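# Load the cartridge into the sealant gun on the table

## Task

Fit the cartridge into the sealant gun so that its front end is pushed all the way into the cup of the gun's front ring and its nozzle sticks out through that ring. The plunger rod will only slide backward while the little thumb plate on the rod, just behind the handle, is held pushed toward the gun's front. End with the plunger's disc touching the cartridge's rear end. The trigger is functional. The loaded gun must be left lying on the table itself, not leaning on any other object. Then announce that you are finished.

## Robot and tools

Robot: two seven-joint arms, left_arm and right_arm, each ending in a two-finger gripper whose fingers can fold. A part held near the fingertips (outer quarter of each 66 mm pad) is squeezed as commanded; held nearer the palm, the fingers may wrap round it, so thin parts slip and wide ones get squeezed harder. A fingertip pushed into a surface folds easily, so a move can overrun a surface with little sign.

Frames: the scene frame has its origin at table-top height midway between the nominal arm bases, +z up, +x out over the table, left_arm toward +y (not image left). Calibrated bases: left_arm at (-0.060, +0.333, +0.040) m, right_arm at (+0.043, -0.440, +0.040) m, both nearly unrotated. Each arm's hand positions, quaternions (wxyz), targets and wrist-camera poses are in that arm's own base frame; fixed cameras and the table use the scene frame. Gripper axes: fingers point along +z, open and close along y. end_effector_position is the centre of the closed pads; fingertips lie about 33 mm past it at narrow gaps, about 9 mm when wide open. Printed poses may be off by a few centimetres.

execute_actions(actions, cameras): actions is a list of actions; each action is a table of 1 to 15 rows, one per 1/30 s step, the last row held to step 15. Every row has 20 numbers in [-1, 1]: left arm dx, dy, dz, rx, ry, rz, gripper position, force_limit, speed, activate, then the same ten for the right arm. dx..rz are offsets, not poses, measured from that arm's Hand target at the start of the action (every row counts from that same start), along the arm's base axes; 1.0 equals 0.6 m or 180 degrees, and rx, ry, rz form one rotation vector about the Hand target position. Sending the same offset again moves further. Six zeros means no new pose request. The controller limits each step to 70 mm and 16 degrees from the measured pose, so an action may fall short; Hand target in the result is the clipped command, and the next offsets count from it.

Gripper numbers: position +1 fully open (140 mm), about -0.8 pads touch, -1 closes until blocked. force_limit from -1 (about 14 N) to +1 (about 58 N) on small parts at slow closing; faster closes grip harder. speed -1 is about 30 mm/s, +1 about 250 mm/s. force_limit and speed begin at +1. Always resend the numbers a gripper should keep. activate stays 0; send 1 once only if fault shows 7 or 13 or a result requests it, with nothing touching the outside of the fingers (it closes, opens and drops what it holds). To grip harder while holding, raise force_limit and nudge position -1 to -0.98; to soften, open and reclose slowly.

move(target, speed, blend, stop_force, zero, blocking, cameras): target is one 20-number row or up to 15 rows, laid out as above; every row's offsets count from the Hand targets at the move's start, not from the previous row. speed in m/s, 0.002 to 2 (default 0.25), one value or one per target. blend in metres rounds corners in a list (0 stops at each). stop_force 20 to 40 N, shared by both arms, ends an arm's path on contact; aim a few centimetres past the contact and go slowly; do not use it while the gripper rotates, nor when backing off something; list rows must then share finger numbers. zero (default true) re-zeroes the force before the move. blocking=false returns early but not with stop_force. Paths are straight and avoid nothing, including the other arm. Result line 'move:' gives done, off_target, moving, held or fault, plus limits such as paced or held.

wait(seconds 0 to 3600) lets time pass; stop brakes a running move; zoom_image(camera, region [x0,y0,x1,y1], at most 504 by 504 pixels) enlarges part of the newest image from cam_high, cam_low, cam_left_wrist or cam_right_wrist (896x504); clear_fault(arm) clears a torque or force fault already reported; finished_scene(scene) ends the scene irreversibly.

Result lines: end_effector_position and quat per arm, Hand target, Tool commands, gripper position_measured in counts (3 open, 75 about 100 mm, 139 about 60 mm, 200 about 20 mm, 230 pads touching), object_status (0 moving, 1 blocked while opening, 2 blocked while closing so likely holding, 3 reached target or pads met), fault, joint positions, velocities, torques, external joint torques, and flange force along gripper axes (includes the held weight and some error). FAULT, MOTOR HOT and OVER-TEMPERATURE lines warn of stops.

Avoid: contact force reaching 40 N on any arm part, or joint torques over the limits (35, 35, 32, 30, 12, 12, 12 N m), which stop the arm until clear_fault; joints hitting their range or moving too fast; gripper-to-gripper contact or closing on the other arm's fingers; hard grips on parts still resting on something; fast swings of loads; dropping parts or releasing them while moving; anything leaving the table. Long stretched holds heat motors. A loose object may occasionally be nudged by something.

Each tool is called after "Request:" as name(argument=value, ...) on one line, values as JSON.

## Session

Request:
execute_actions(actions=[])

Scene clock: 0.00 s.
left_arm: end_effector_position=(+0.4389, +0.2353, +0.1253) position_measured=3 object_status=3 fault=0 end_effector_quat_wxyz=(+0.040, -0.523, +0.848, +0.078) | right_arm: end_effector_position=(+0.4960, +0.2794, +0.2204) position_measured=3 object_status=3 fault=0 end_effector_quat_wxyz=(-0.158, +0.962, +0.079, -0.208)
Joint positions: left_arm=[0.375 -0.059 0.044 -2.425 0.253 2.411 0.699] | right_arm=[0.288 0.372 0.012 -1.591 0.39 1.6 -1.519]
Joint velocities: within noise
Joint torques (N m): no reading
External joint torques (N m): no reading
Flange force (N): no reading
Hand target: left_arm +0.4389, +0.2353, +0.1253; +0.040, -0.523, +0.848, +0.078 | right_arm +0.4960, +0.2794, +0.2204; -0.158, +0.962, +0.079, -0.208
Tool commands: left_gripper/position=+1.0 left_gripper/force_limit=+1.0 left_gripper/speed=+1.0 left_gripper/activate=+0.0 right_gripper/position=+1.0 right_gripper/force_limit=+1.0 right_gripper/speed=+1.0 right_gripper/activate=+0.0
camera_calibration:
cam_left_wrist: T_world_to_cam=[[-0.88672, 0.44824, 0.11317, 0.27598], [0.44274, 0.75289, 0.48696, -0.43054], [0.13307, 0.4819, -0.86606, 0.07445]] pos_world=[0.42543, 0.16456, 0.2429]
cam_right_wrist: T_world_to_cam=[[0.10352, -0.9359, -0.33672, 0.29], [-0.69158, -0.31104, 0.6519, 0.28988], [-0.71484, 0.16538, -0.67945, 0.60264]] pos_world=[0.60124, 0.26191, 0.31814]

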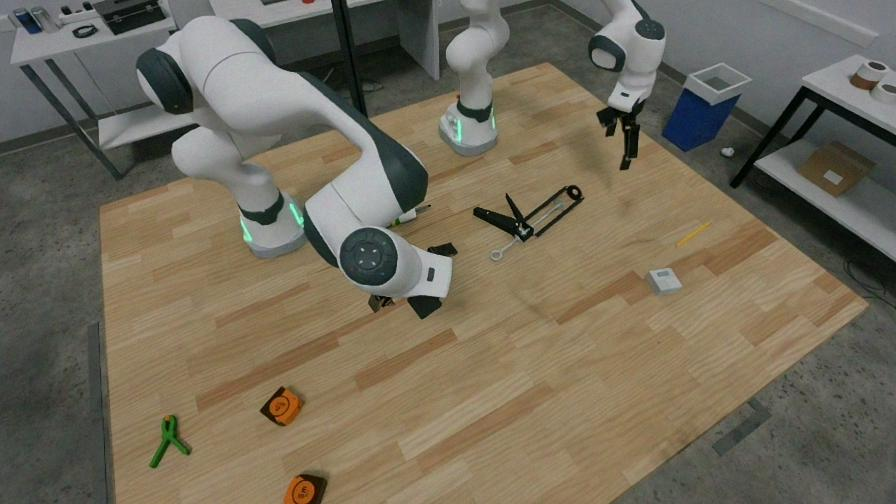

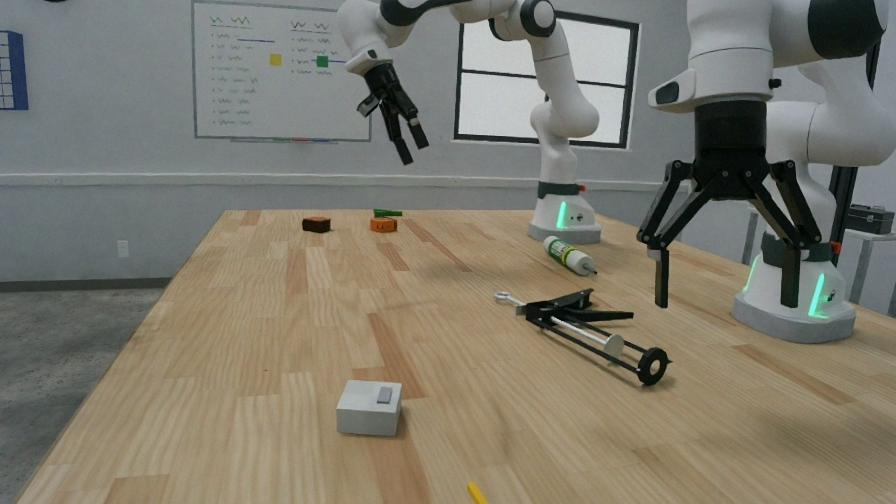

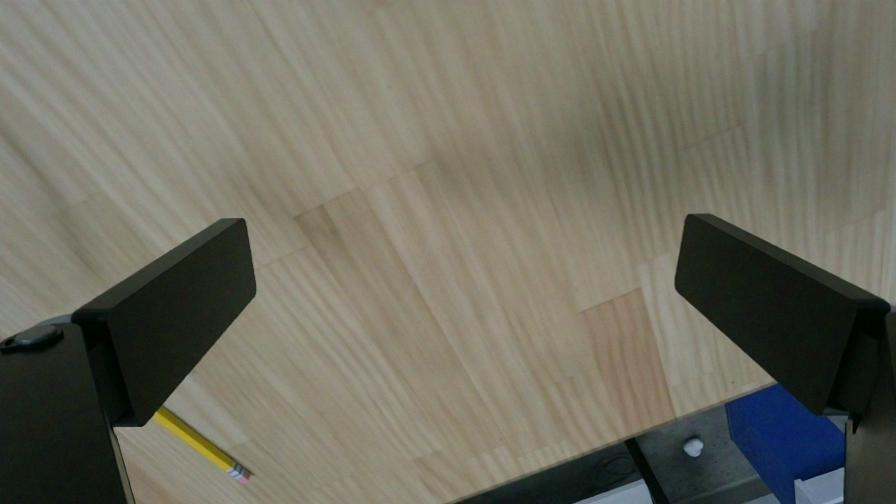

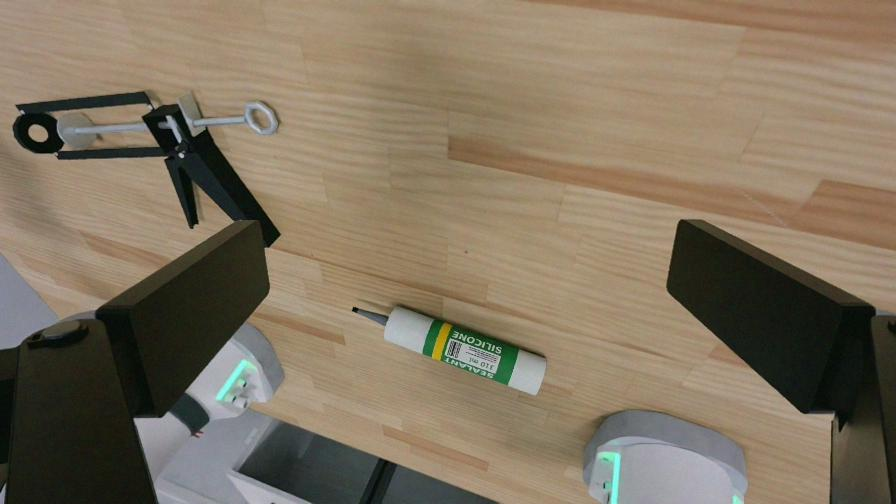

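Request:
move(target=[0.062,-0.5855,0.258,-0.0541,0.0199,-0.2746,0.3,-1,1,0,0,0,0,0,0,0,1,-1,1,0], speed=0.35)

Request:
move(target=[0,0,0,0,0,0,0.3,-1,1,0,-0.178,0.35,-0.04,-0.078,0.0958,-0.4113,0,-1,1,0], speed=0.35, cameras=["all"])

Scene clock: 30.30 s.
left_arm: end_effector_position=(+0.4770, -0.1156, +0.2809) position_measured=91 object_status=3 fault=0 end_effector_quat_wxyz=(+0.003, -0.123, +0.992, +0.000) | right_arm: end_effector_position=(+0.4960, +0.2794, +0.2204) position_measured=3 object_status=3 fault=0 end_effector_quat_wxyz=(-0.158, +0.962, +0.079, -0.208)
Joint positions: left_arm=[-0.08 -0.218 -0.148 -2.152 -0.031 1.941 1.111] | right_arm=[0.288 0.372 0.012 -1.591 0.39 1.6 -1.519]
Joint velocities: left_arm=[0.001 0 -0.001 -0.001 0 -0.001 0.004] | right_arm=[within noise]
Joint torques (N m): left_arm=[-1.25 -25.22 1 25.84 0.17 2.21 0.33] | right_arm=[-0.48 -44.99 1.18 23.23 1.67 1.59 -0.12]
External joint torques (N m): left_arm=[-1.37 -0.6 0.07 1.1 -0.57 -0.29 0.33] | right_arm=[-0.59 -0.94 0.27 -0.85 0.04 0.19 -0.08]
Flange force (N): left_arm=[-0.8 -1.1 -3.3] | right_arm=[-6.5 2.1 3.4]
Hand target: left_arm +0.4761, -0.1160, +0.2801; +0.000, -0.120, +0.993, +0.000 | right_arm +0.4960, +0.2794, +0.2204; -0.158, +0.962, +0.079, -0.208
Off the commanded pose: left_arm 0.001 m, 0 deg | right_arm 0.000 m, 0 deg.
move: done

Scene clock: 34.07 s.
left_arm: end_effector_position=(+0.4770, -0.1156, +0.2809) position_measured=91 object_status=3 fault=0 end_effector_quat_wxyz=(+0.003, -0.122, +0.993, +0.000) | right_arm: end_effector_position=(+0.3879, +0.4892, +0.1962) position_measured=129 object_status=3 fault=0 end_effector_quat_wxyz=(-0.149, +0.789, -0.557, -0.212)
Joint positions: left_arm=[-0.08 -0.218 -0.148 -2.152 -0.031 1.941 1.113] | right_arm=[0.721 0.115 -0.001 -2.095 0.674 2.297 -0.056]
Joint velocities: left_arm=[within noise] | right_arm=[-0.001 0 -0.001 0.001 -0.001 0 0.007]
Joint torques (N m): left_arm=[-0.92 -25.27 0.65 25.81 0.17 2.21 0.27] | right_arm=[0 -36.54 0.26 23.75 0.14 2.55 0.06]
External joint torques (N m): left_arm=[-0.99 -0.63 -0.22 1.12 -0.57 -0.28 0.27] | right_arm=[0.04 -0.53 0.21 -0.39 -0.43 0.36 0.07]
Flange force (N): left_arm=[-0.8 -1.2 -3.3] | right_arm=[0.1 3.0 -0.4]
Hand target: left_arm +0.4761, -0.1160, +0.2801; +0.000, -0.120, +0.993, +0.000 | right_arm +0.3892, +0.4894, +0.1964; -0.149, +0.788, -0.559, -0.211
Off the commanded pose: left_arm 0.001 m, 0 deg | right_arm 0.001 m, 0 deg.
move: done; limits=paced
cam_left_wrist: T_world_to_cam=[[-0.22937, 0.9731, 0.02179, 0.22229], [0.91004, 0.20646, 0.35945, -0.50923], [0.34528, 0.10227, -0.93291, 0.24683]] pos_world=[0.42918, -0.13642, 0.40847]
cam_right_wrist: T_world_to_cam=[[-0.93674, -0.35003, -0.00039, 0.54043], [-0.22157, 0.59207, 0.77483, -0.35205], [-0.27098, 0.72589, -0.63217, 0.01864]] pos_world=[0.43329, 0.38408, 0.28477]

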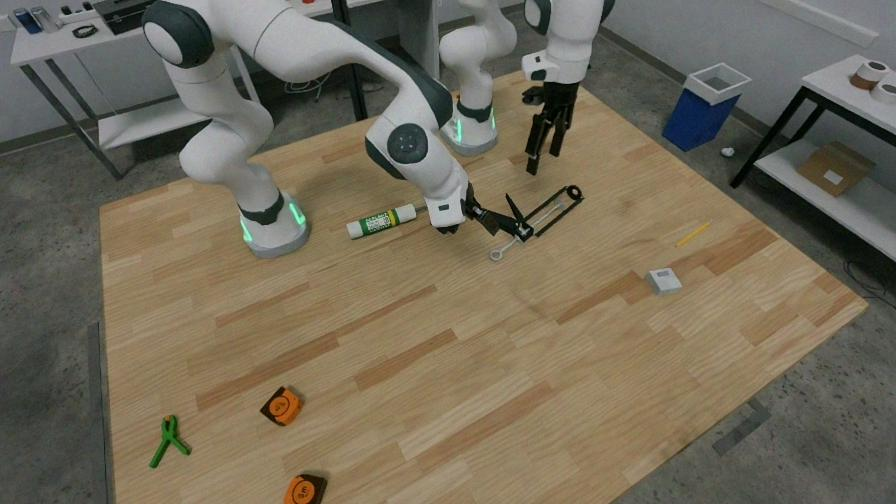

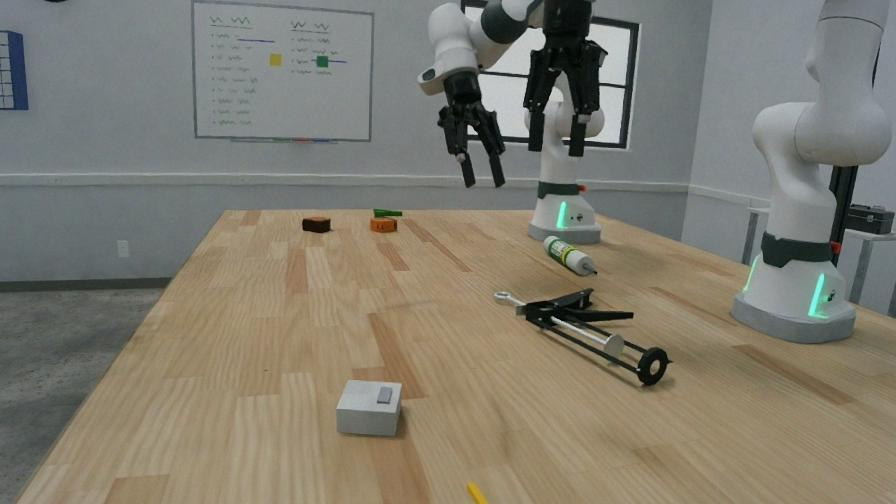

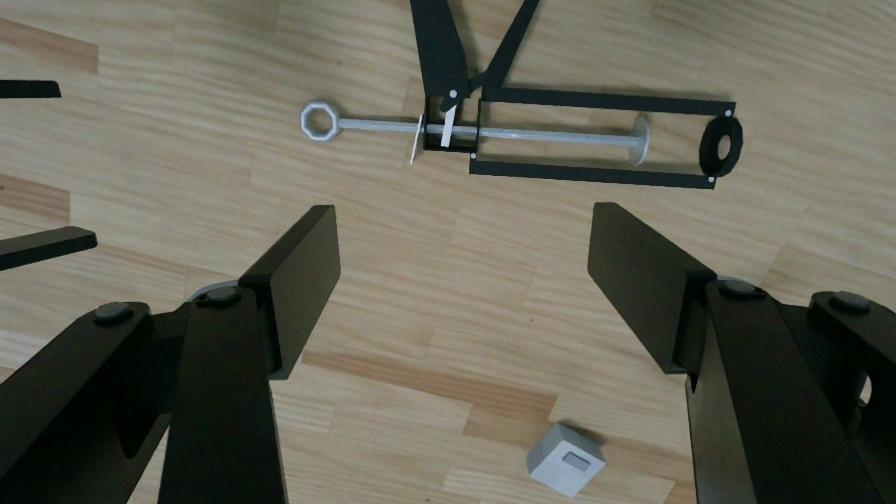

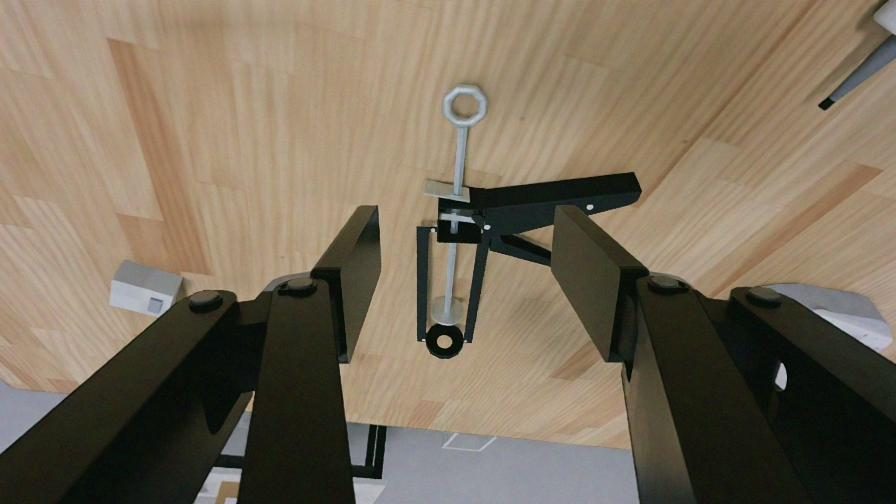

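Request:
move(target=[[0.018,0.008,-0.33,0,0,-0.0244,0.3,-1,1,0,0,0,0,0,0,0,0,-1,1,0],[0.018,0.008,-0.45,0,0,-0.0244,0.3,-1,1,0,0,0,0,0,0,0,0,-1,1,0]], speed=[0.25,0.06], cameras=["cam_low","cam_left_wrist","cam_right_wrist"])

Request:
zoom_image(camera="cam_low", region=[480, 240, 680, 400])

Request:
zoom_image(camera="cam_right_wrist", region=[350, 60, 600, 260])

Scene clock: 50.83 s.
left_arm: end_effector_position=(+0.4860, -0.1113, +0.0106) position_measured=91 object_status=3 fault=0 end_effector_quat_wxyz=(-0.001, -0.080, +0.997, -0.001) | right_arm: end_effector_position=(+0.3880, +0.4892, +0.1962) position_measured=129 object_status=3 fault=0 end_effector_quat_wxyz=(-0.149, +0.788, -0.558, -0.213)
Joint positions: left_arm=[-0.086 0.225 -0.133 -2.404 0.056 2.624 1.146] | right_arm=[0.721 0.115 -0.001 -2.095 0.673 2.297 -0.054]
Joint velocities: left_arm=[0 -0.001 0 0 0 0.005 -0.003] | right_arm=[within noise]
Joint torques (N m): left_arm=[-0.88 -34.78 -0.55 19.06 0.77 2.67 -0.13] | right_arm=[-0.25 -36.55 0.5 23.75 0.14 2.55 0.12]
External joint torques (N m): left_arm=[-0.88 -1.22 0.15 0.79 0.39 0.21 -0.13] | right_arm=[-0.17 -0.62 0.48 -0.36 -0.43 0.36 0.13]
Flange force (N): left_arm=[0.4 -1.4 -1.9] | right_arm=[0.0 3.1 -0.5]
Hand target: left_arm +0.4869, -0.1112, +0.0101; +0.000, -0.082, +0.997, +0.000 | right_arm +0.3892, +0.4894, +0.1964; -0.149, +0.788, -0.559, -0.211
Off the commanded pose: left_arm 0.001 m, 0 deg | right_arm 0.001 m, 0 deg.
move: done
cam_left_wrist: T_world_to_cam=[[-0.14632, 0.98902, 0.02072, 0.18758], [0.92698, 0.12976, 0.35196, -0.43789], [0.3454, 0.07071, -0.93579, -0.01238]] pos_world=[0.43763, -0.12782, 0.13865]
cam_right_wrist: T_world_to_cam=[[-0.93729, -0.34856, 0.00057, 0.5397], [-0.22, 0.59284, 0.77468, -0.35295], [-0.27036, 0.72598, -0.63235, 0.01843]] pos_world=[0.43318, 0.38398, 0.28478]

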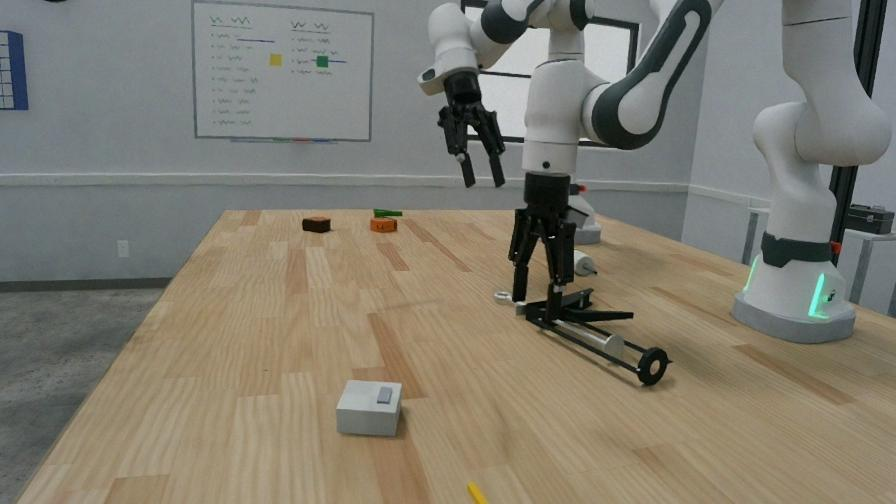

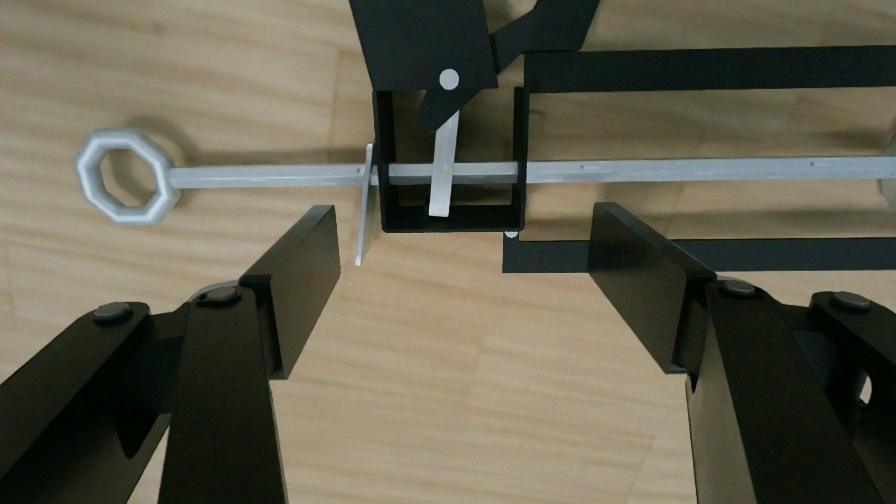

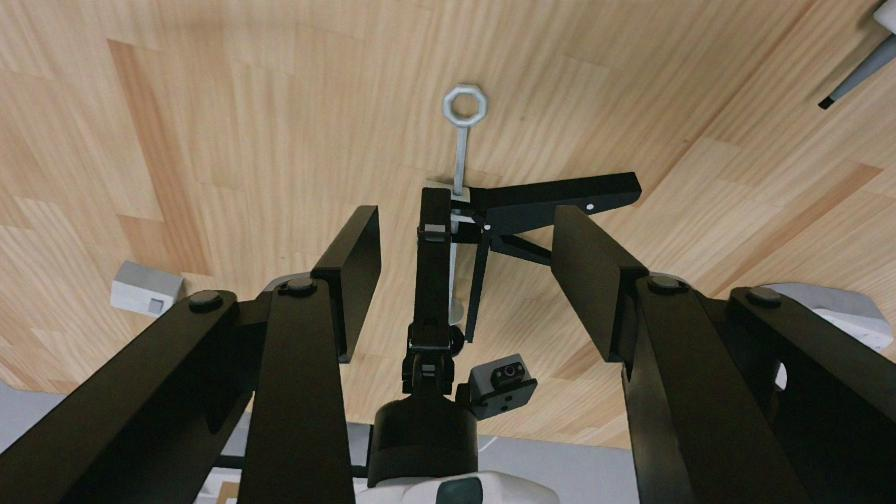

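Scaled by 2.520 from the camera's image (finer frame: 1280x720).

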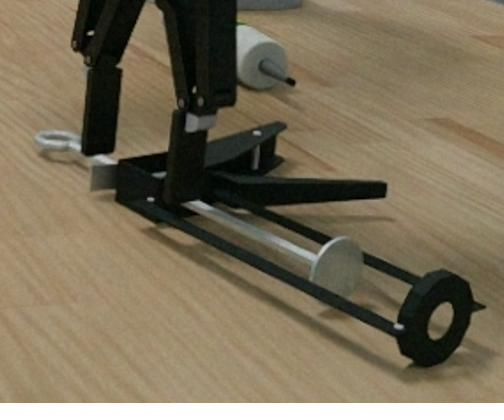

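Scaled by 2.016 from the camera's image (finer frame: 1280x720).

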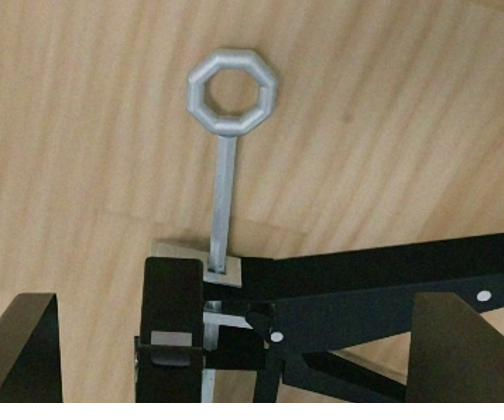

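Request:
move(target=[[-0.0165,-0.0137,-0.005,0,0,0,0.3,-1,1,0,-0.06,0.093,-0.217,0,0,0,0,-1,1,0],[-0.0165,-0.0137,-0.005,0,0,0,-1,-0.5,-1,0,-0.06,0.093,-0.217,0,0,0,0,-1,1,0]], speed=0.15, cameras=["cam_low","cam_left_wrist","cam_right_wrist"])

Request:
zoom_image(camera="cam_low", region=[480, 240, 600, 340])

Scene clock: 63.27 s.
left_arm: end_effector_position=(+0.4786, -0.1193, +0.0087) position_measured=145 object_status=0 fault=0 end_effector_quat_wxyz=(+0.002, -0.081, +0.997, -0.001) | right_arm: end_effector_position=(+0.3521, +0.5451, +0.0670) position_measured=129 object_status=3 fault=0 end_effector_quat_wxyz=(-0.148, +0.788, -0.559, -0.212)
Joint positions: left_arm=[-0.108 0.215 -0.129 -2.428 0.056 2.645 1.125] | right_arm=[0.78 0.369 0.099 -2.097 0.843 2.577 -0.17]
Joint torques (N m): left_arm=[-1.38 -33.41 -1.2 18.27 0.3 2.69 -0.18] | right_arm=[-0.86 -41.83 1.69 21.13 0.46 2.4 -0.22]
External joint torques (N m): left_arm=[-1.4 -0.34 -0.58 0.15 -0.08 0.19 -0.18] | right_arm=[-0.84 -0.74 0.54 -0.15 0.58 0.37 -0.2]
Flange force (N): left_arm=[1.3 -2.3 -0.2] | right_arm=[2.6 3.6 -0.5]
Hand target: left_arm +0.4770, -0.1194, +0.0071; +0.000, -0.082, +0.997, +0.000 | right_arm +0.3532, +0.5452, +0.0662; -0.149, +0.788, -0.559, -0.211
Off the commanded pose: left_arm 0.002 m, 0 deg | right_arm 0.001 m, 0 deg.
move: done
cam_left_wrist: T_world_to_cam=[[-0.1481, 0.98878, 0.01944, 0.19524], [0.92459, 0.13145, 0.35756, -0.42802], [0.351, 0.07092, -0.93369, -0.01369]] pos_world=[0.42946, -0.13582, 0.13646]
cam_right_wrist: T_world_to_cam=[[-0.93816, -0.34621, 0.00098, 0.52473], [-0.21885, 0.59524, 0.77317, -0.2955], [-0.26826, 0.72514, -0.63419, -0.11381]] pos_world=[0.39708, 0.44008, 0.15578]

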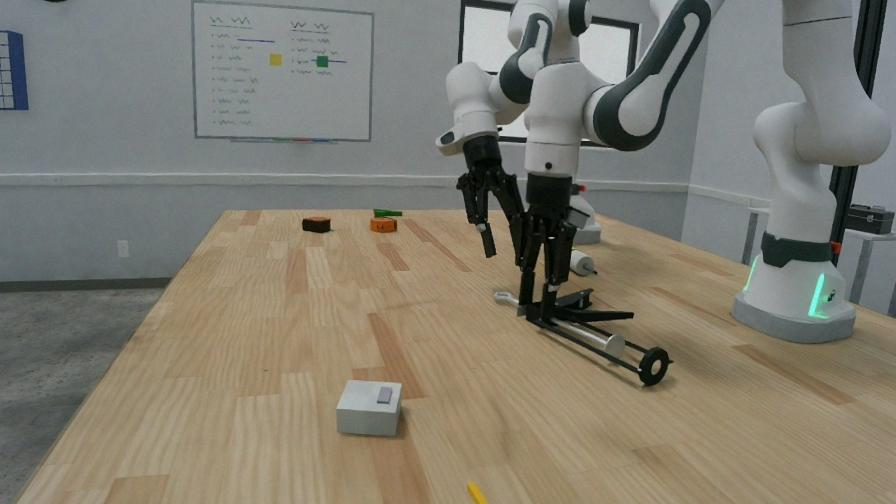

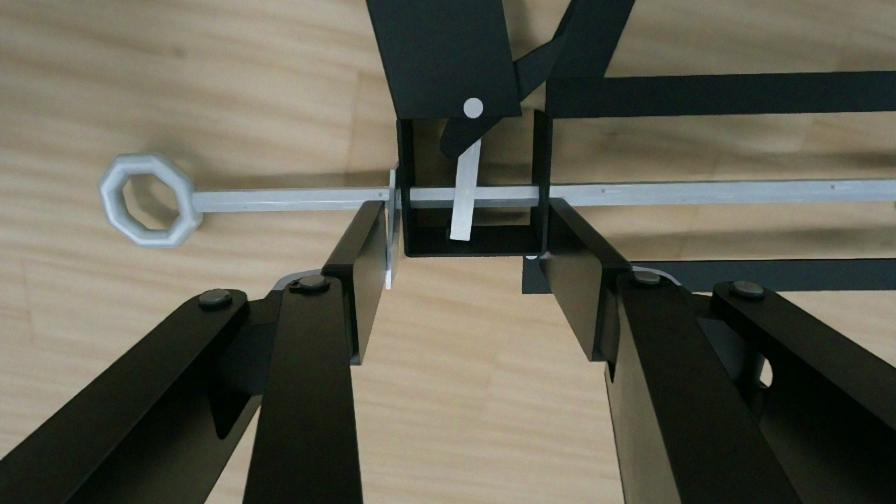

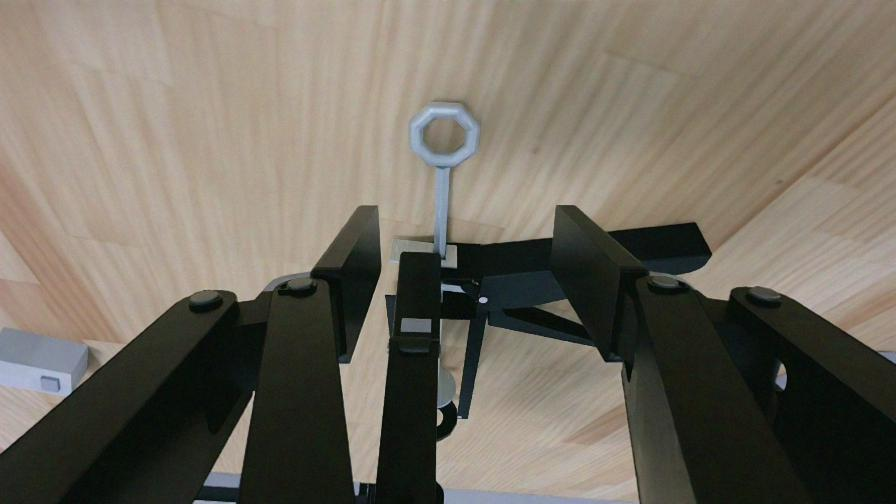

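Scaled by 4.200 from the camera's image (finer frame: 1280x720).

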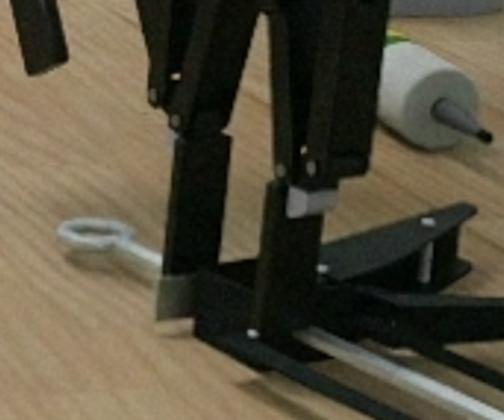

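Request:
move(target=[0,0,0,0,0,0,-1,-0.5,-1,0,0.005,0.0213,-0.13,0,0,0,0,-1,1,0], speed=0.1, cameras=["cam_right_wrist","cam_left_wrist"])

Scene clock: 71.33 s.
left_arm: end_effector_position=(+0.4786, -0.1193, +0.0087) position_measured=145 object_status=2 fault=0 end_effector_quat_wxyz=(+0.002, -0.081, +0.997, -0.001) | right_arm: end_effector_position=(+0.3552, +0.5582, -0.0108) position_measured=129 object_status=3 fault=0 end_effector_quat_wxyz=(-0.148, +0.787, -0.560, -0.212)
Joint positions: left_arm=[-0.108 0.215 -0.129 -2.428 0.056 2.645 1.125] | right_arm=[0.755 0.565 0.154 -2.014 0.928 2.682 -0.283]
Joint velocities: left_arm=[within noise] | right_arm=[0 -0.001 0.001 0 0 0 -0.005]
Joint torques (N m): left_arm=[-1.37 -33.44 -1.24 18.32 0.31 2.68 -0.14] | right_arm=[-1.12 -45.55 3.39 19.53 0.12 2.28 -0.21]
External joint torques (N m): left_arm=[-1.3 -0.51 -0.54 0.3 -0.07 0.21 -0.14] | right_arm=[-1.25 -0.8 0.72 -0.12 0.52 0.39 -0.19]
Flange force (N): left_arm=[1.1 -2.1 -0.7] | right_arm=[3.4 4.5 -1.3]
Hand target: left_arm +0.4770, -0.1194, +0.0071; +0.000, -0.082, +0.997, +0.000 | right_arm +0.3562, +0.5579, -0.0118; -0.149, +0.788, -0.559, -0.211
Off the commanded pose: left_arm 0.002 m, 0 deg | right_arm 0.001 m, 0 deg.
move: done
cam_left_wrist: T_world_to_cam=[[-0.1481, 0.98878, 0.01944, 0.19524], [0.92459, 0.13145, 0.35756, -0.42802], [0.351, 0.07092, -0.93369, -0.01369]] pos_world=[0.42946, -0.13582, 0.13646]
cam_right_wrist: T_world_to_cam=[[-0.93865, -0.34486, 0.00175, 0.53165], [-0.21736, 0.59555, 0.77335, -0.24318], [-0.26774, 0.72553, -0.63397, -0.17217]] pos_world=[0.40008, 0.45309, 0.07798]
Images, in order (width x height): cam_left_wrist 896x504, cam_right_wrist 896x504.

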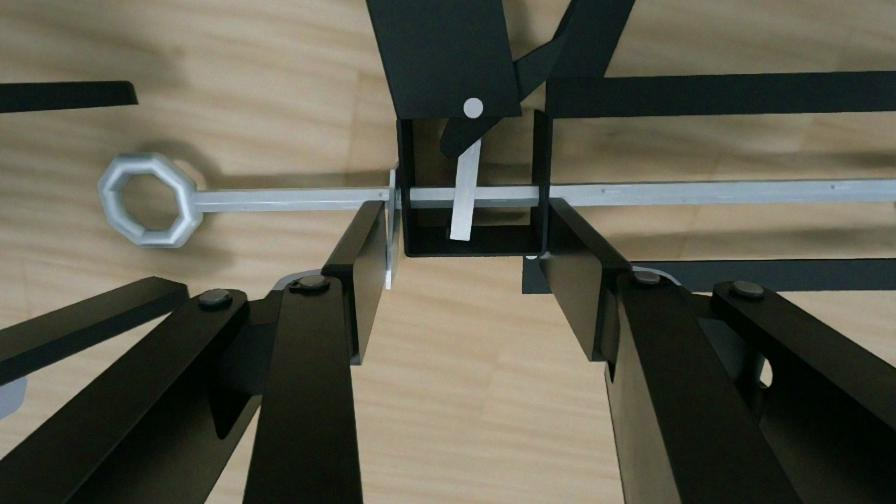

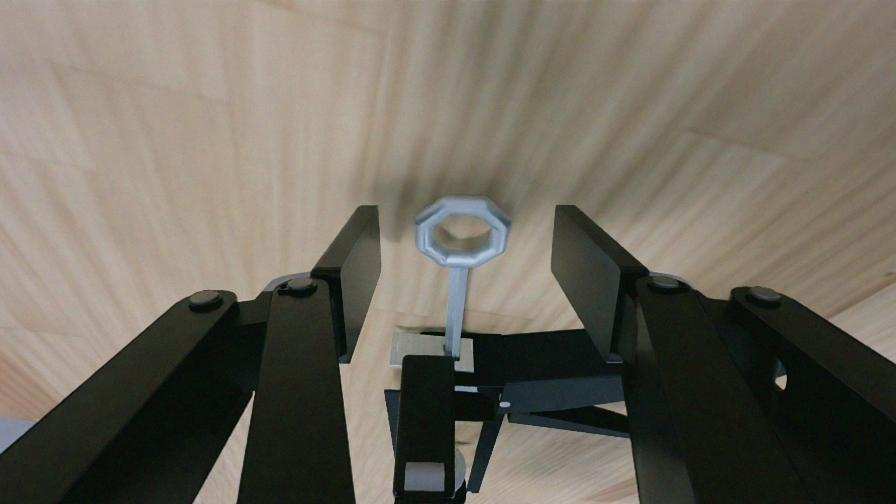

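Request:
move(target=[[0,0,0,0,0,0,-1,-0.5,-1,0,0,0,0,0,0,0,-1,-0.3,-1,0],[0,0,0,0,0,0,-1,-0.5,-1,0,0.0502,-0.190,0,0,0,0,-1,-0.3,-1,0]], speed=0.08, cameras=["cam_right_wrist","cam_left_wrist"])

Scene clock: 79.83 s.
left_arm: end_effector_position=(+0.4804, -0.1287, +0.0114) position_measured=151 object_status=2 fault=0 end_effector_quat_wxyz=(+0.007, -0.073, +0.997, -0.003) | right_arm: end_effector_position=(+0.3825, +0.4517, -0.0096) position_measured=176 object_status=2 fault=0 end_effector_quat_wxyz=(-0.150, +0.788, -0.558, -0.214)
Joint positions: left_arm=[-0.122 0.213 -0.133 -2.426 0.055 2.651 1.125] | right_arm=[0.551 0.45 0.18 -2.193 0.97 2.634 -0.496]
Joint velocities: left_arm=[within noise] | right_arm=[0 -0.001 0 0.001 0.001 0 -0.004]
Joint torques (N m): left_arm=[3.57 -32.02 4.29 16.54 0.39 1.83 -0.19] | right_arm=[-4.41 -41.47 -1.05 14.82 -0.74 2.4 -0.51]
External joint torques (N m): left_arm=[3.52 1.03 4.9 -1.67 0.02 -0.69 -0.19] | right_arm=[-4.38 -1.27 -3.41 -3.59 -0.43 0.76 -0.49]
Flange force (N): left_arm=[-0.7 7.7 1.9] | right_arm=[8.2 11.2 -10.7]
Hand target: left_arm +0.4770, -0.1194, +0.0071; +0.000, -0.082, +0.997, +0.000 | right_arm +0.3863, +0.4439, -0.0118; -0.149, +0.788, -0.559, -0.211
Off the commanded pose: left_arm 0.011 m, 1 deg | right_arm 0.009 m, 0 deg.
move: off_target (right_arm)
cam_left_wrist: T_world_to_cam=[[-0.13229, 0.9911, 0.01457, 0.19753], [0.92296, 0.11781, 0.36641, -0.43059], [0.36144, 0.06192, -0.93034, -0.01731]] pos_world=[0.4298, -0.14397, 0.13879]
cam_right_wrist: T_world_to_cam=[[-0.93761, -0.34769, 0.00059, 0.52141], [-0.21863, 0.5909, 0.77656, -0.17205], [-0.27035, 0.72798, -0.63005, -0.08686]] pos_world=[0.42778, 0.34618, 0.07857]
Images, in order (width x height): cam_left_wrist 896x504, cam_right_wrist 896x504.

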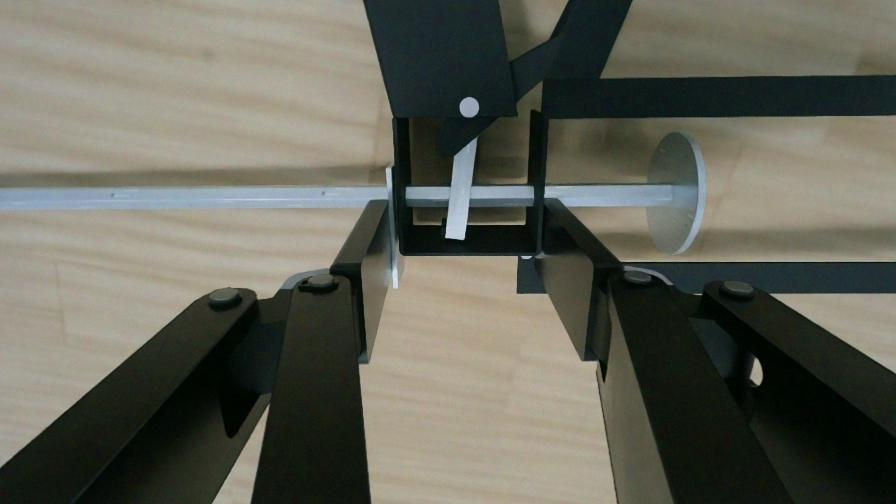

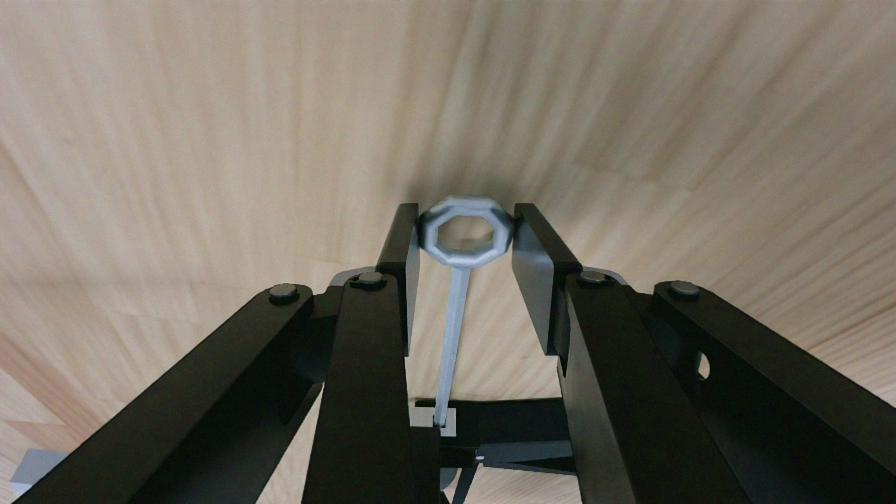

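Request:
move(target=[[0,0,0,0,0,0,-1,-0.5,-1,0,0.0064,-0.024,0,0,0,0,-1,-0.3,-1,0],[0,0,0,0,0,0,-1,-0.5,-1,0,0.0064,-0.024,0,0,0,0,0,-1,1,0],[0.004,-0.012,0.004,0,0,0,-0.2,-1,-1,0,0.02,-0.1,0.15,0,0,0,0,-1,1,0],[0.004,-0.012,0.12,0,0,0,-0.2,-1,-1,0,0.02,-0.1,0.15,0,0,0,0,-1,1,0],[0.0,0.011,0.12,0,0,0,0.5,-1,1,0,0.02,-0.1,0.15,0,0,0,0,-1,1,0]], speed=0.12, cameras=["cam_left_wrist"])

Scene clock: 93.93 s.
left_arm: end_effector_position=(+0.4758, -0.1126, +0.0781) position_measured=66 object_status=0 fault=0 end_effector_quat_wxyz=(-0.001, -0.084, +0.997, +0.001) | right_arm: end_effector_position=(+0.3996, +0.3844, +0.0783) position_measured=129 object_status=3 fault=0 end_effector_quat_wxyz=(-0.151, +0.788, -0.559, -0.210)
Joint positions: left_arm=[-0.107 0.047 -0.126 -2.419 0.011 2.463 1.163] | right_arm=[0.482 0.182 0.098 -2.314 0.83 2.453 -0.427]
Joint torques (N m): left_arm=[-0.68 -32.32 -0.45 21.63 -0.02 2.4 0.23] | right_arm=[-0.49 -35.54 0.8 19.75 -0.29 1.78 0.14]
External joint torques (N m): left_arm=[-0.63 -2.38 -0.27 1.05 -0.51 -0.06 0.23] | right_arm=[-0.56 -0.87 0.12 -1.03 -0.4 0.02 0.15]
Flange force (N): left_arm=[2.8 0.8 -6.0] | right_arm=[-0.2 4.7 -3.2]
Hand target: left_arm +0.4770, -0.1128, +0.0791; +0.000, -0.082, +0.997, +0.000 | right_arm +0.3983, +0.3839, +0.0782; -0.149, +0.788, -0.559, -0.211
Off the commanded pose: left_arm 0.002 m, 0 deg | right_arm 0.001 m, 0 deg.
move: done; target 2's new numbers were sent with right_arm's hand 0.010 m and 0 deg from that target; target 3's new numbers were sent with left_arm's hand 0.004 m and 1 deg from that target; target 5's new numbers were sent with left_arm's hand 0.004 m and 1 deg from that target
cam_left_wrist: T_world_to_cam=[[-0.15313, 0.98792, 0.02369, 0.18881], [0.92618, 0.13512, 0.35203, -0.45097], [0.34458, 0.07585, -0.93569, 0.05532]] pos_world=[0.42753, -0.12979, 0.20605]

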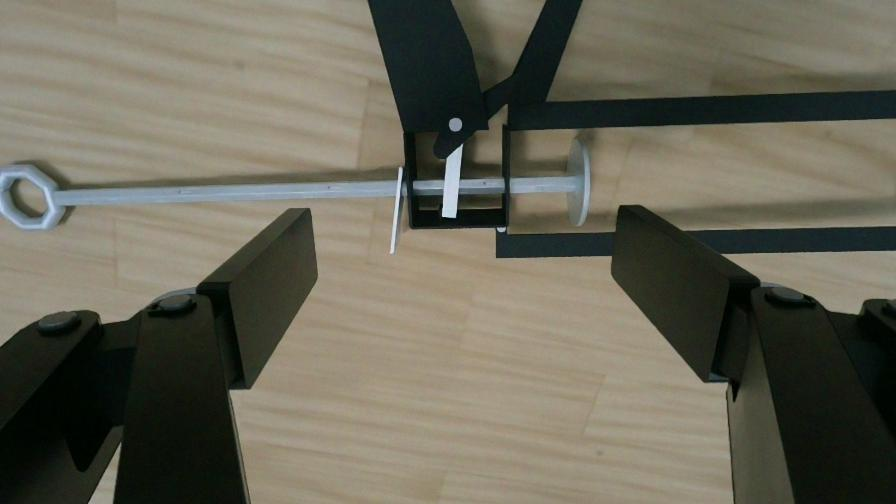

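Request:
move(target=[[0.011,0.038,-0.09,0,0,0.009,0.55,-1,1,0,0,0,0,0,0,0,0,-1,1,0],[0.011,0.038,-0.129,0,0,0.009,0.55,-1,-1,0,0,0,0,0,0,0,0,-1,1,0],[0.011,0.038,-0.129,0,0,0.009,0.17,-0.5,-1,0,0,0,0,0,0,0,0,-1,1,0]], speed=[0.15,0.05,0.05], cameras=["cam_left_wrist","cam_low"])

Request:
move(target=[0,0,0.008,0,0,0,-0.97,0.3,-1,0,0,0,0,0,0,0,0,-1,1,0], speed=0.02, cameras=["cam_left_wrist"])

Scene clock: 106.17 s.
left_arm: end_effector_position=(+0.4873, -0.0901, +0.0054) position_measured=96 object_status=0 fault=0 end_effector_quat_wxyz=(+0.004, -0.096, +0.995, -0.002) | right_arm: end_effector_position=(+0.3996, +0.3844, +0.0783) position_measured=129 object_status=3 fault=0 end_effector_quat_wxyz=(-0.151, +0.788, -0.559, -0.210)
Joint positions: left_arm=[-0.085 0.225 -0.093 -2.426 0.042 2.659 1.166] | right_arm=[0.482 0.182 0.098 -2.314 0.83 2.453 -0.427]
Joint torques (N m): left_arm=[-1.39 -31.76 -0.96 16.83 0.44 2.31 -0.13] | right_arm=[-0.46 -35.57 0.88 19.74 -0.3 1.76 0.09]
External joint torques (N m): left_arm=[-1.49 1.64 -0.62 -1.15 0.08 -0.2 -0.13] | right_arm=[-0.57 -1.04 0.17 -0.95 -0.41 0.02 0.11]
Flange force (N): left_arm=[1.1 -2.6 3.7] | right_arm=[-0.2 4.9 -3.5]
Hand target: left_arm +0.4835, -0.0900, +0.0017; +0.000, -0.096, +0.995, +0.000 | right_arm +0.3983, +0.3839, +0.0782; -0.149, +0.788, -0.559, -0.211
Off the commanded pose: left_arm 0.005 m, 1 deg | right_arm 0.001 m, 0 deg.
move: off_target (left_arm)
cam_left_wrist: T_world_to_cam=[[-0.17742, 0.98398, 0.01761, 0.18159], [0.91844, 0.15912, 0.36215, -0.43324], [0.35354, 0.08043, -0.93195, -0.02224]] pos_world=[0.43799, -0.10795, 0.13297]
Images, in order (width x height): cam_low 896x504, cam_left_wrist 896x504.

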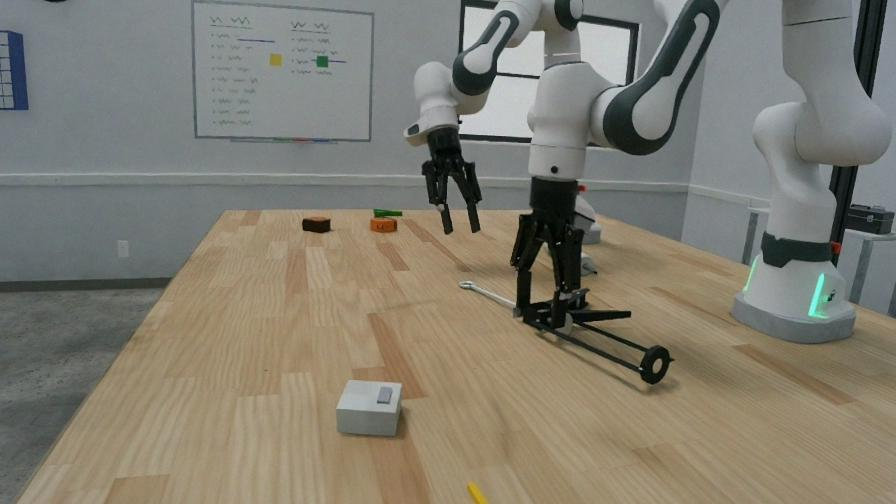

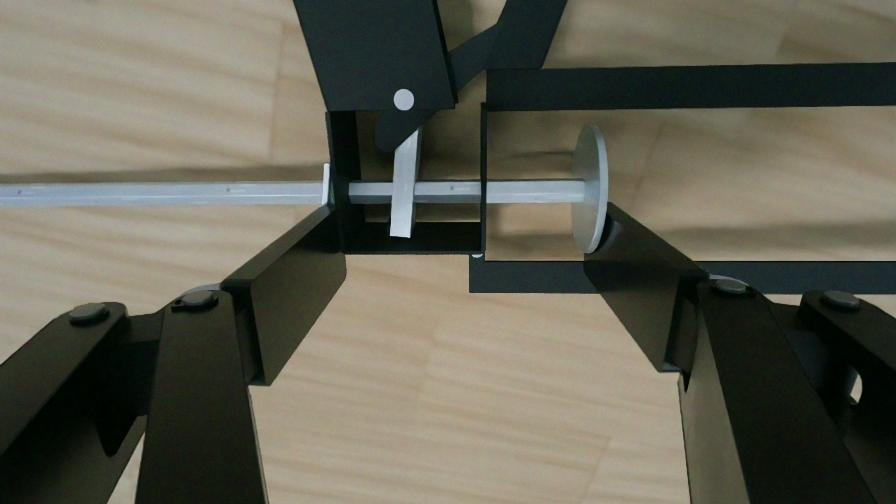

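Scene clock: 106.73 s.
left_arm: end_effector_position=(+0.4855, -0.0898, +0.0062) position_measured=99 object_status=2 fault=0 end_effector_quat_wxyz=(+0.003, -0.096, +0.995, -0.001) | right_arm: end_effector_position=(+0.3996, +0.3844, +0.0783) position_measured=129 object_status=3 fault=0 end_effector_quat_wxyz=(-0.151, +0.788, -0.559, -0.210)
Joint positions: left_arm=[-0.085 0.221 -0.093 -2.428 0.042 2.653 1.166] | right_arm=[0.482 0.182 0.098 -2.314 0.83 2.453 -0.427]
Joint velocities: left_arm=[0.001 -0.001 0.001 -0.001 0 -0.003 -0.001] | right_arm=[within noise]
Joint torques (N m): left_arm=[-0.98 -36.27 -0.82 18.47 0.21 1.92 0.01] | right_arm=[-0.41 -35.56 0.86 19.71 -0.29 1.77 0.12]
External joint torques (N m): left_arm=[-1.03 -3 -0.46 0.41 -0.16 -0.59 0.01] | right_arm=[-0.41 -1.08 0.25 -0.93 -0.41 0.03 0.13]
Flange force (N): left_arm=[4.5 0.0 -9.1] | right_arm=[-0.5 4.9 -3.4]
Hand target: left_arm +0.4835, -0.0900, +0.0065; +0.000, -0.096, +0.995, +0.000 | right_arm +0.3983, +0.3839, +0.0782; -0.149, +0.788, -0.559, -0.211
Off the commanded pose: left_arm 0.002 m, 0 deg | right_arm 0.001 m, 0 deg.
move: done
cam_left_wrist: T_world_to_cam=[[-0.17709, 0.984, 0.01952, 0.18075], [0.9198, 0.15842, 0.35898, -0.43264], [0.35014, 0.08152, -0.93314, -0.0192]] pos_world=[0.43667, -0.10775, 0.13387]

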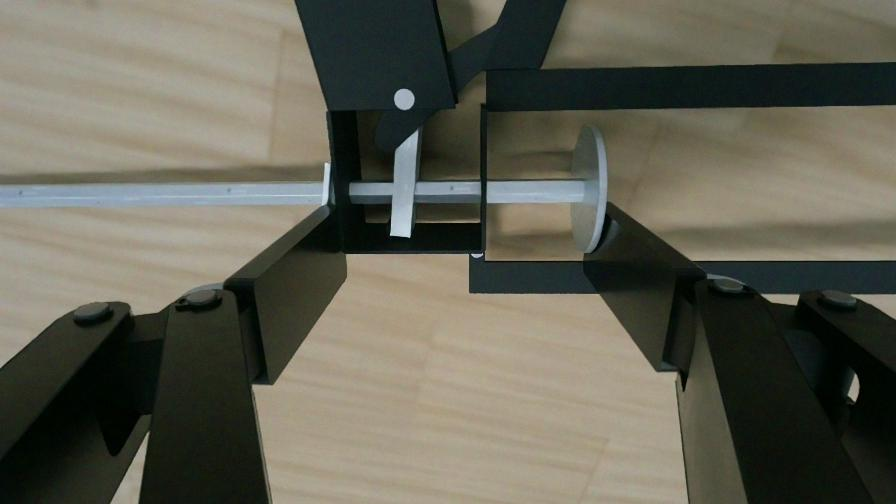

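Request:
move(target=[[0,0,0,0,0,0,0.55,-1,-1,0,0,0,0,0,0,0,0,-1,1,0],[-0.001,-0.004,-0.024,0,0,0,0.55,-1,-1,0,0,0,0,0,0,0,0,-1,1,0],[-0.001,-0.004,-0.024,0,0,0,0.17,-0.5,-1,0,0,0,0,0,0,0,0,-1,1,0]], speed=0.05, cameras=["cam_left_wrist"])

Request:
move(target=[0,0,0.01,0,0,0,-0.97,0.3,-1,0,0,0,0,0,0,0,0,-1,1,0], speed=0.02, cameras=["cam_left_wrist"])

Scene clock: 113.20 s.
left_arm: end_effector_position=(+0.4849, -0.0938, -0.0053) position_measured=78 object_status=0 fault=0 end_effector_quat_wxyz=(+0.002, -0.095, +0.995, -0.002) | right_arm: end_effector_position=(+0.3996, +0.3844, +0.0783) position_measured=129 object_status=3 fault=0 end_effector_quat_wxyz=(-0.151, +0.788, -0.559, -0.210)
Joint positions: left_arm=[-0.094 0.251 -0.09 -2.426 0.046 2.681 1.158] | right_arm=[0.482 0.182 0.098 -2.314 0.83 2.453 -0.427]
Joint torques (N m): left_arm=[-0.88 -32.9 0.03 17.04 0.7 2.36 -0.1] | right_arm=[-0.53 -35.58 0.84 19.74 -0.3 1.76 0.15]
External joint torques (N m): left_arm=[-0.93 0.8 0.44 -0.51 0.35 -0.13 -0.1] | right_arm=[-0.6 -0.91 0.17 -1.01 -0.41 0.01 0.16]
Flange force (N): left_arm=[0.2 -1.5 2.2] | right_arm=[-0.2 4.7 -3.3]
Hand target: left_arm +0.4829, -0.0924, -0.0079; +0.000, -0.096, +0.995, +0.000 | right_arm +0.3983, +0.3839, +0.0782; -0.149, +0.788, -0.559, -0.211
Off the commanded pose: left_arm 0.003 m, 0 deg | right_arm 0.001 m, 0 deg.
move: done
cam_left_wrist: T_world_to_cam=[[-0.17566, 0.98428, 0.0181, 0.1841], [0.92015, 0.15762, 0.35845, -0.42754], [0.34996, 0.07962, -0.93337, -0.02952]] pos_world=[0.43607, -0.11146, 0.12237]

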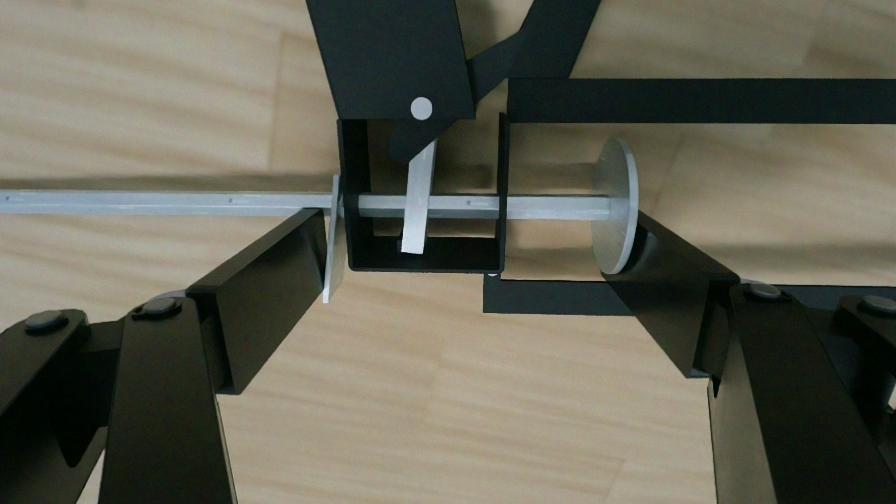

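Scene clock: 114.87 s.
left_arm: end_effector_position=(+0.4887, -0.0926, +0.0032) position_measured=146 object_status=0 fault=0 end_effector_quat_wxyz=(+0.007, -0.096, +0.995, -0.002) | right_arm: end_effector_position=(+0.3996, +0.3844, +0.0783) position_measured=129 object_status=3 fault=0 end_effector_quat_wxyz=(-0.151, +0.788, -0.559, -0.210)
Joint positions: left_arm=[-0.094 0.232 -0.089 -2.425 0.045 2.671 1.158] | right_arm=[0.482 0.182 0.098 -2.314 0.83 2.453 -0.427]
Joint torques (N m): left_arm=[-1.12 -30.86 -1.08 16.17 0.08 2.21 0.01] | right_arm=[-0.45 -35.57 0.82 19.68 -0.3 1.78 0.12]
External joint torques (N m): left_arm=[-1.11 2.63 -0.65 -1.72 -0.28 -0.31 0.01] | right_arm=[-0.5 -0.91 0.17 -1.08 -0.41 0.02 0.13]
Flange force (N): left_arm=[0.7 -1.8 5.6] | right_arm=[-0.2 5.0 -3.2]
Hand target: left_arm +0.4829, -0.0924, -0.0019; +0.000, -0.096, +0.995, +0.000 | right_arm +0.3983, +0.3839, +0.0782; -0.149, +0.788, -0.559, -0.211
Off the commanded pose: left_arm 0.008 m, 1 deg | right_arm 0.001 m, 0 deg.
move: off_target (left_arm)
cam_left_wrist: T_world_to_cam=[[-0.17898, 0.98371, 0.01649, 0.18502], [0.91617, 0.16053, 0.36724, -0.43213], [0.35861, 0.08084, -0.92998, -0.02705]] pos_world=[0.43872, -0.11045, 0.13049]

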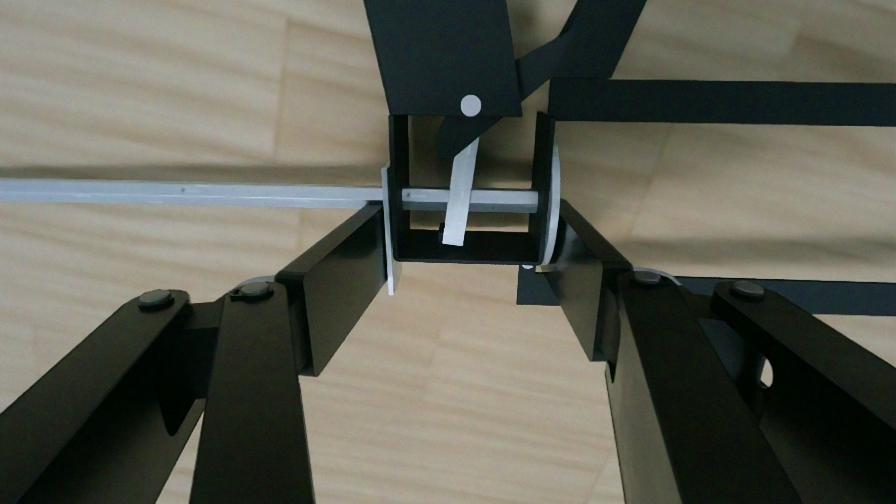

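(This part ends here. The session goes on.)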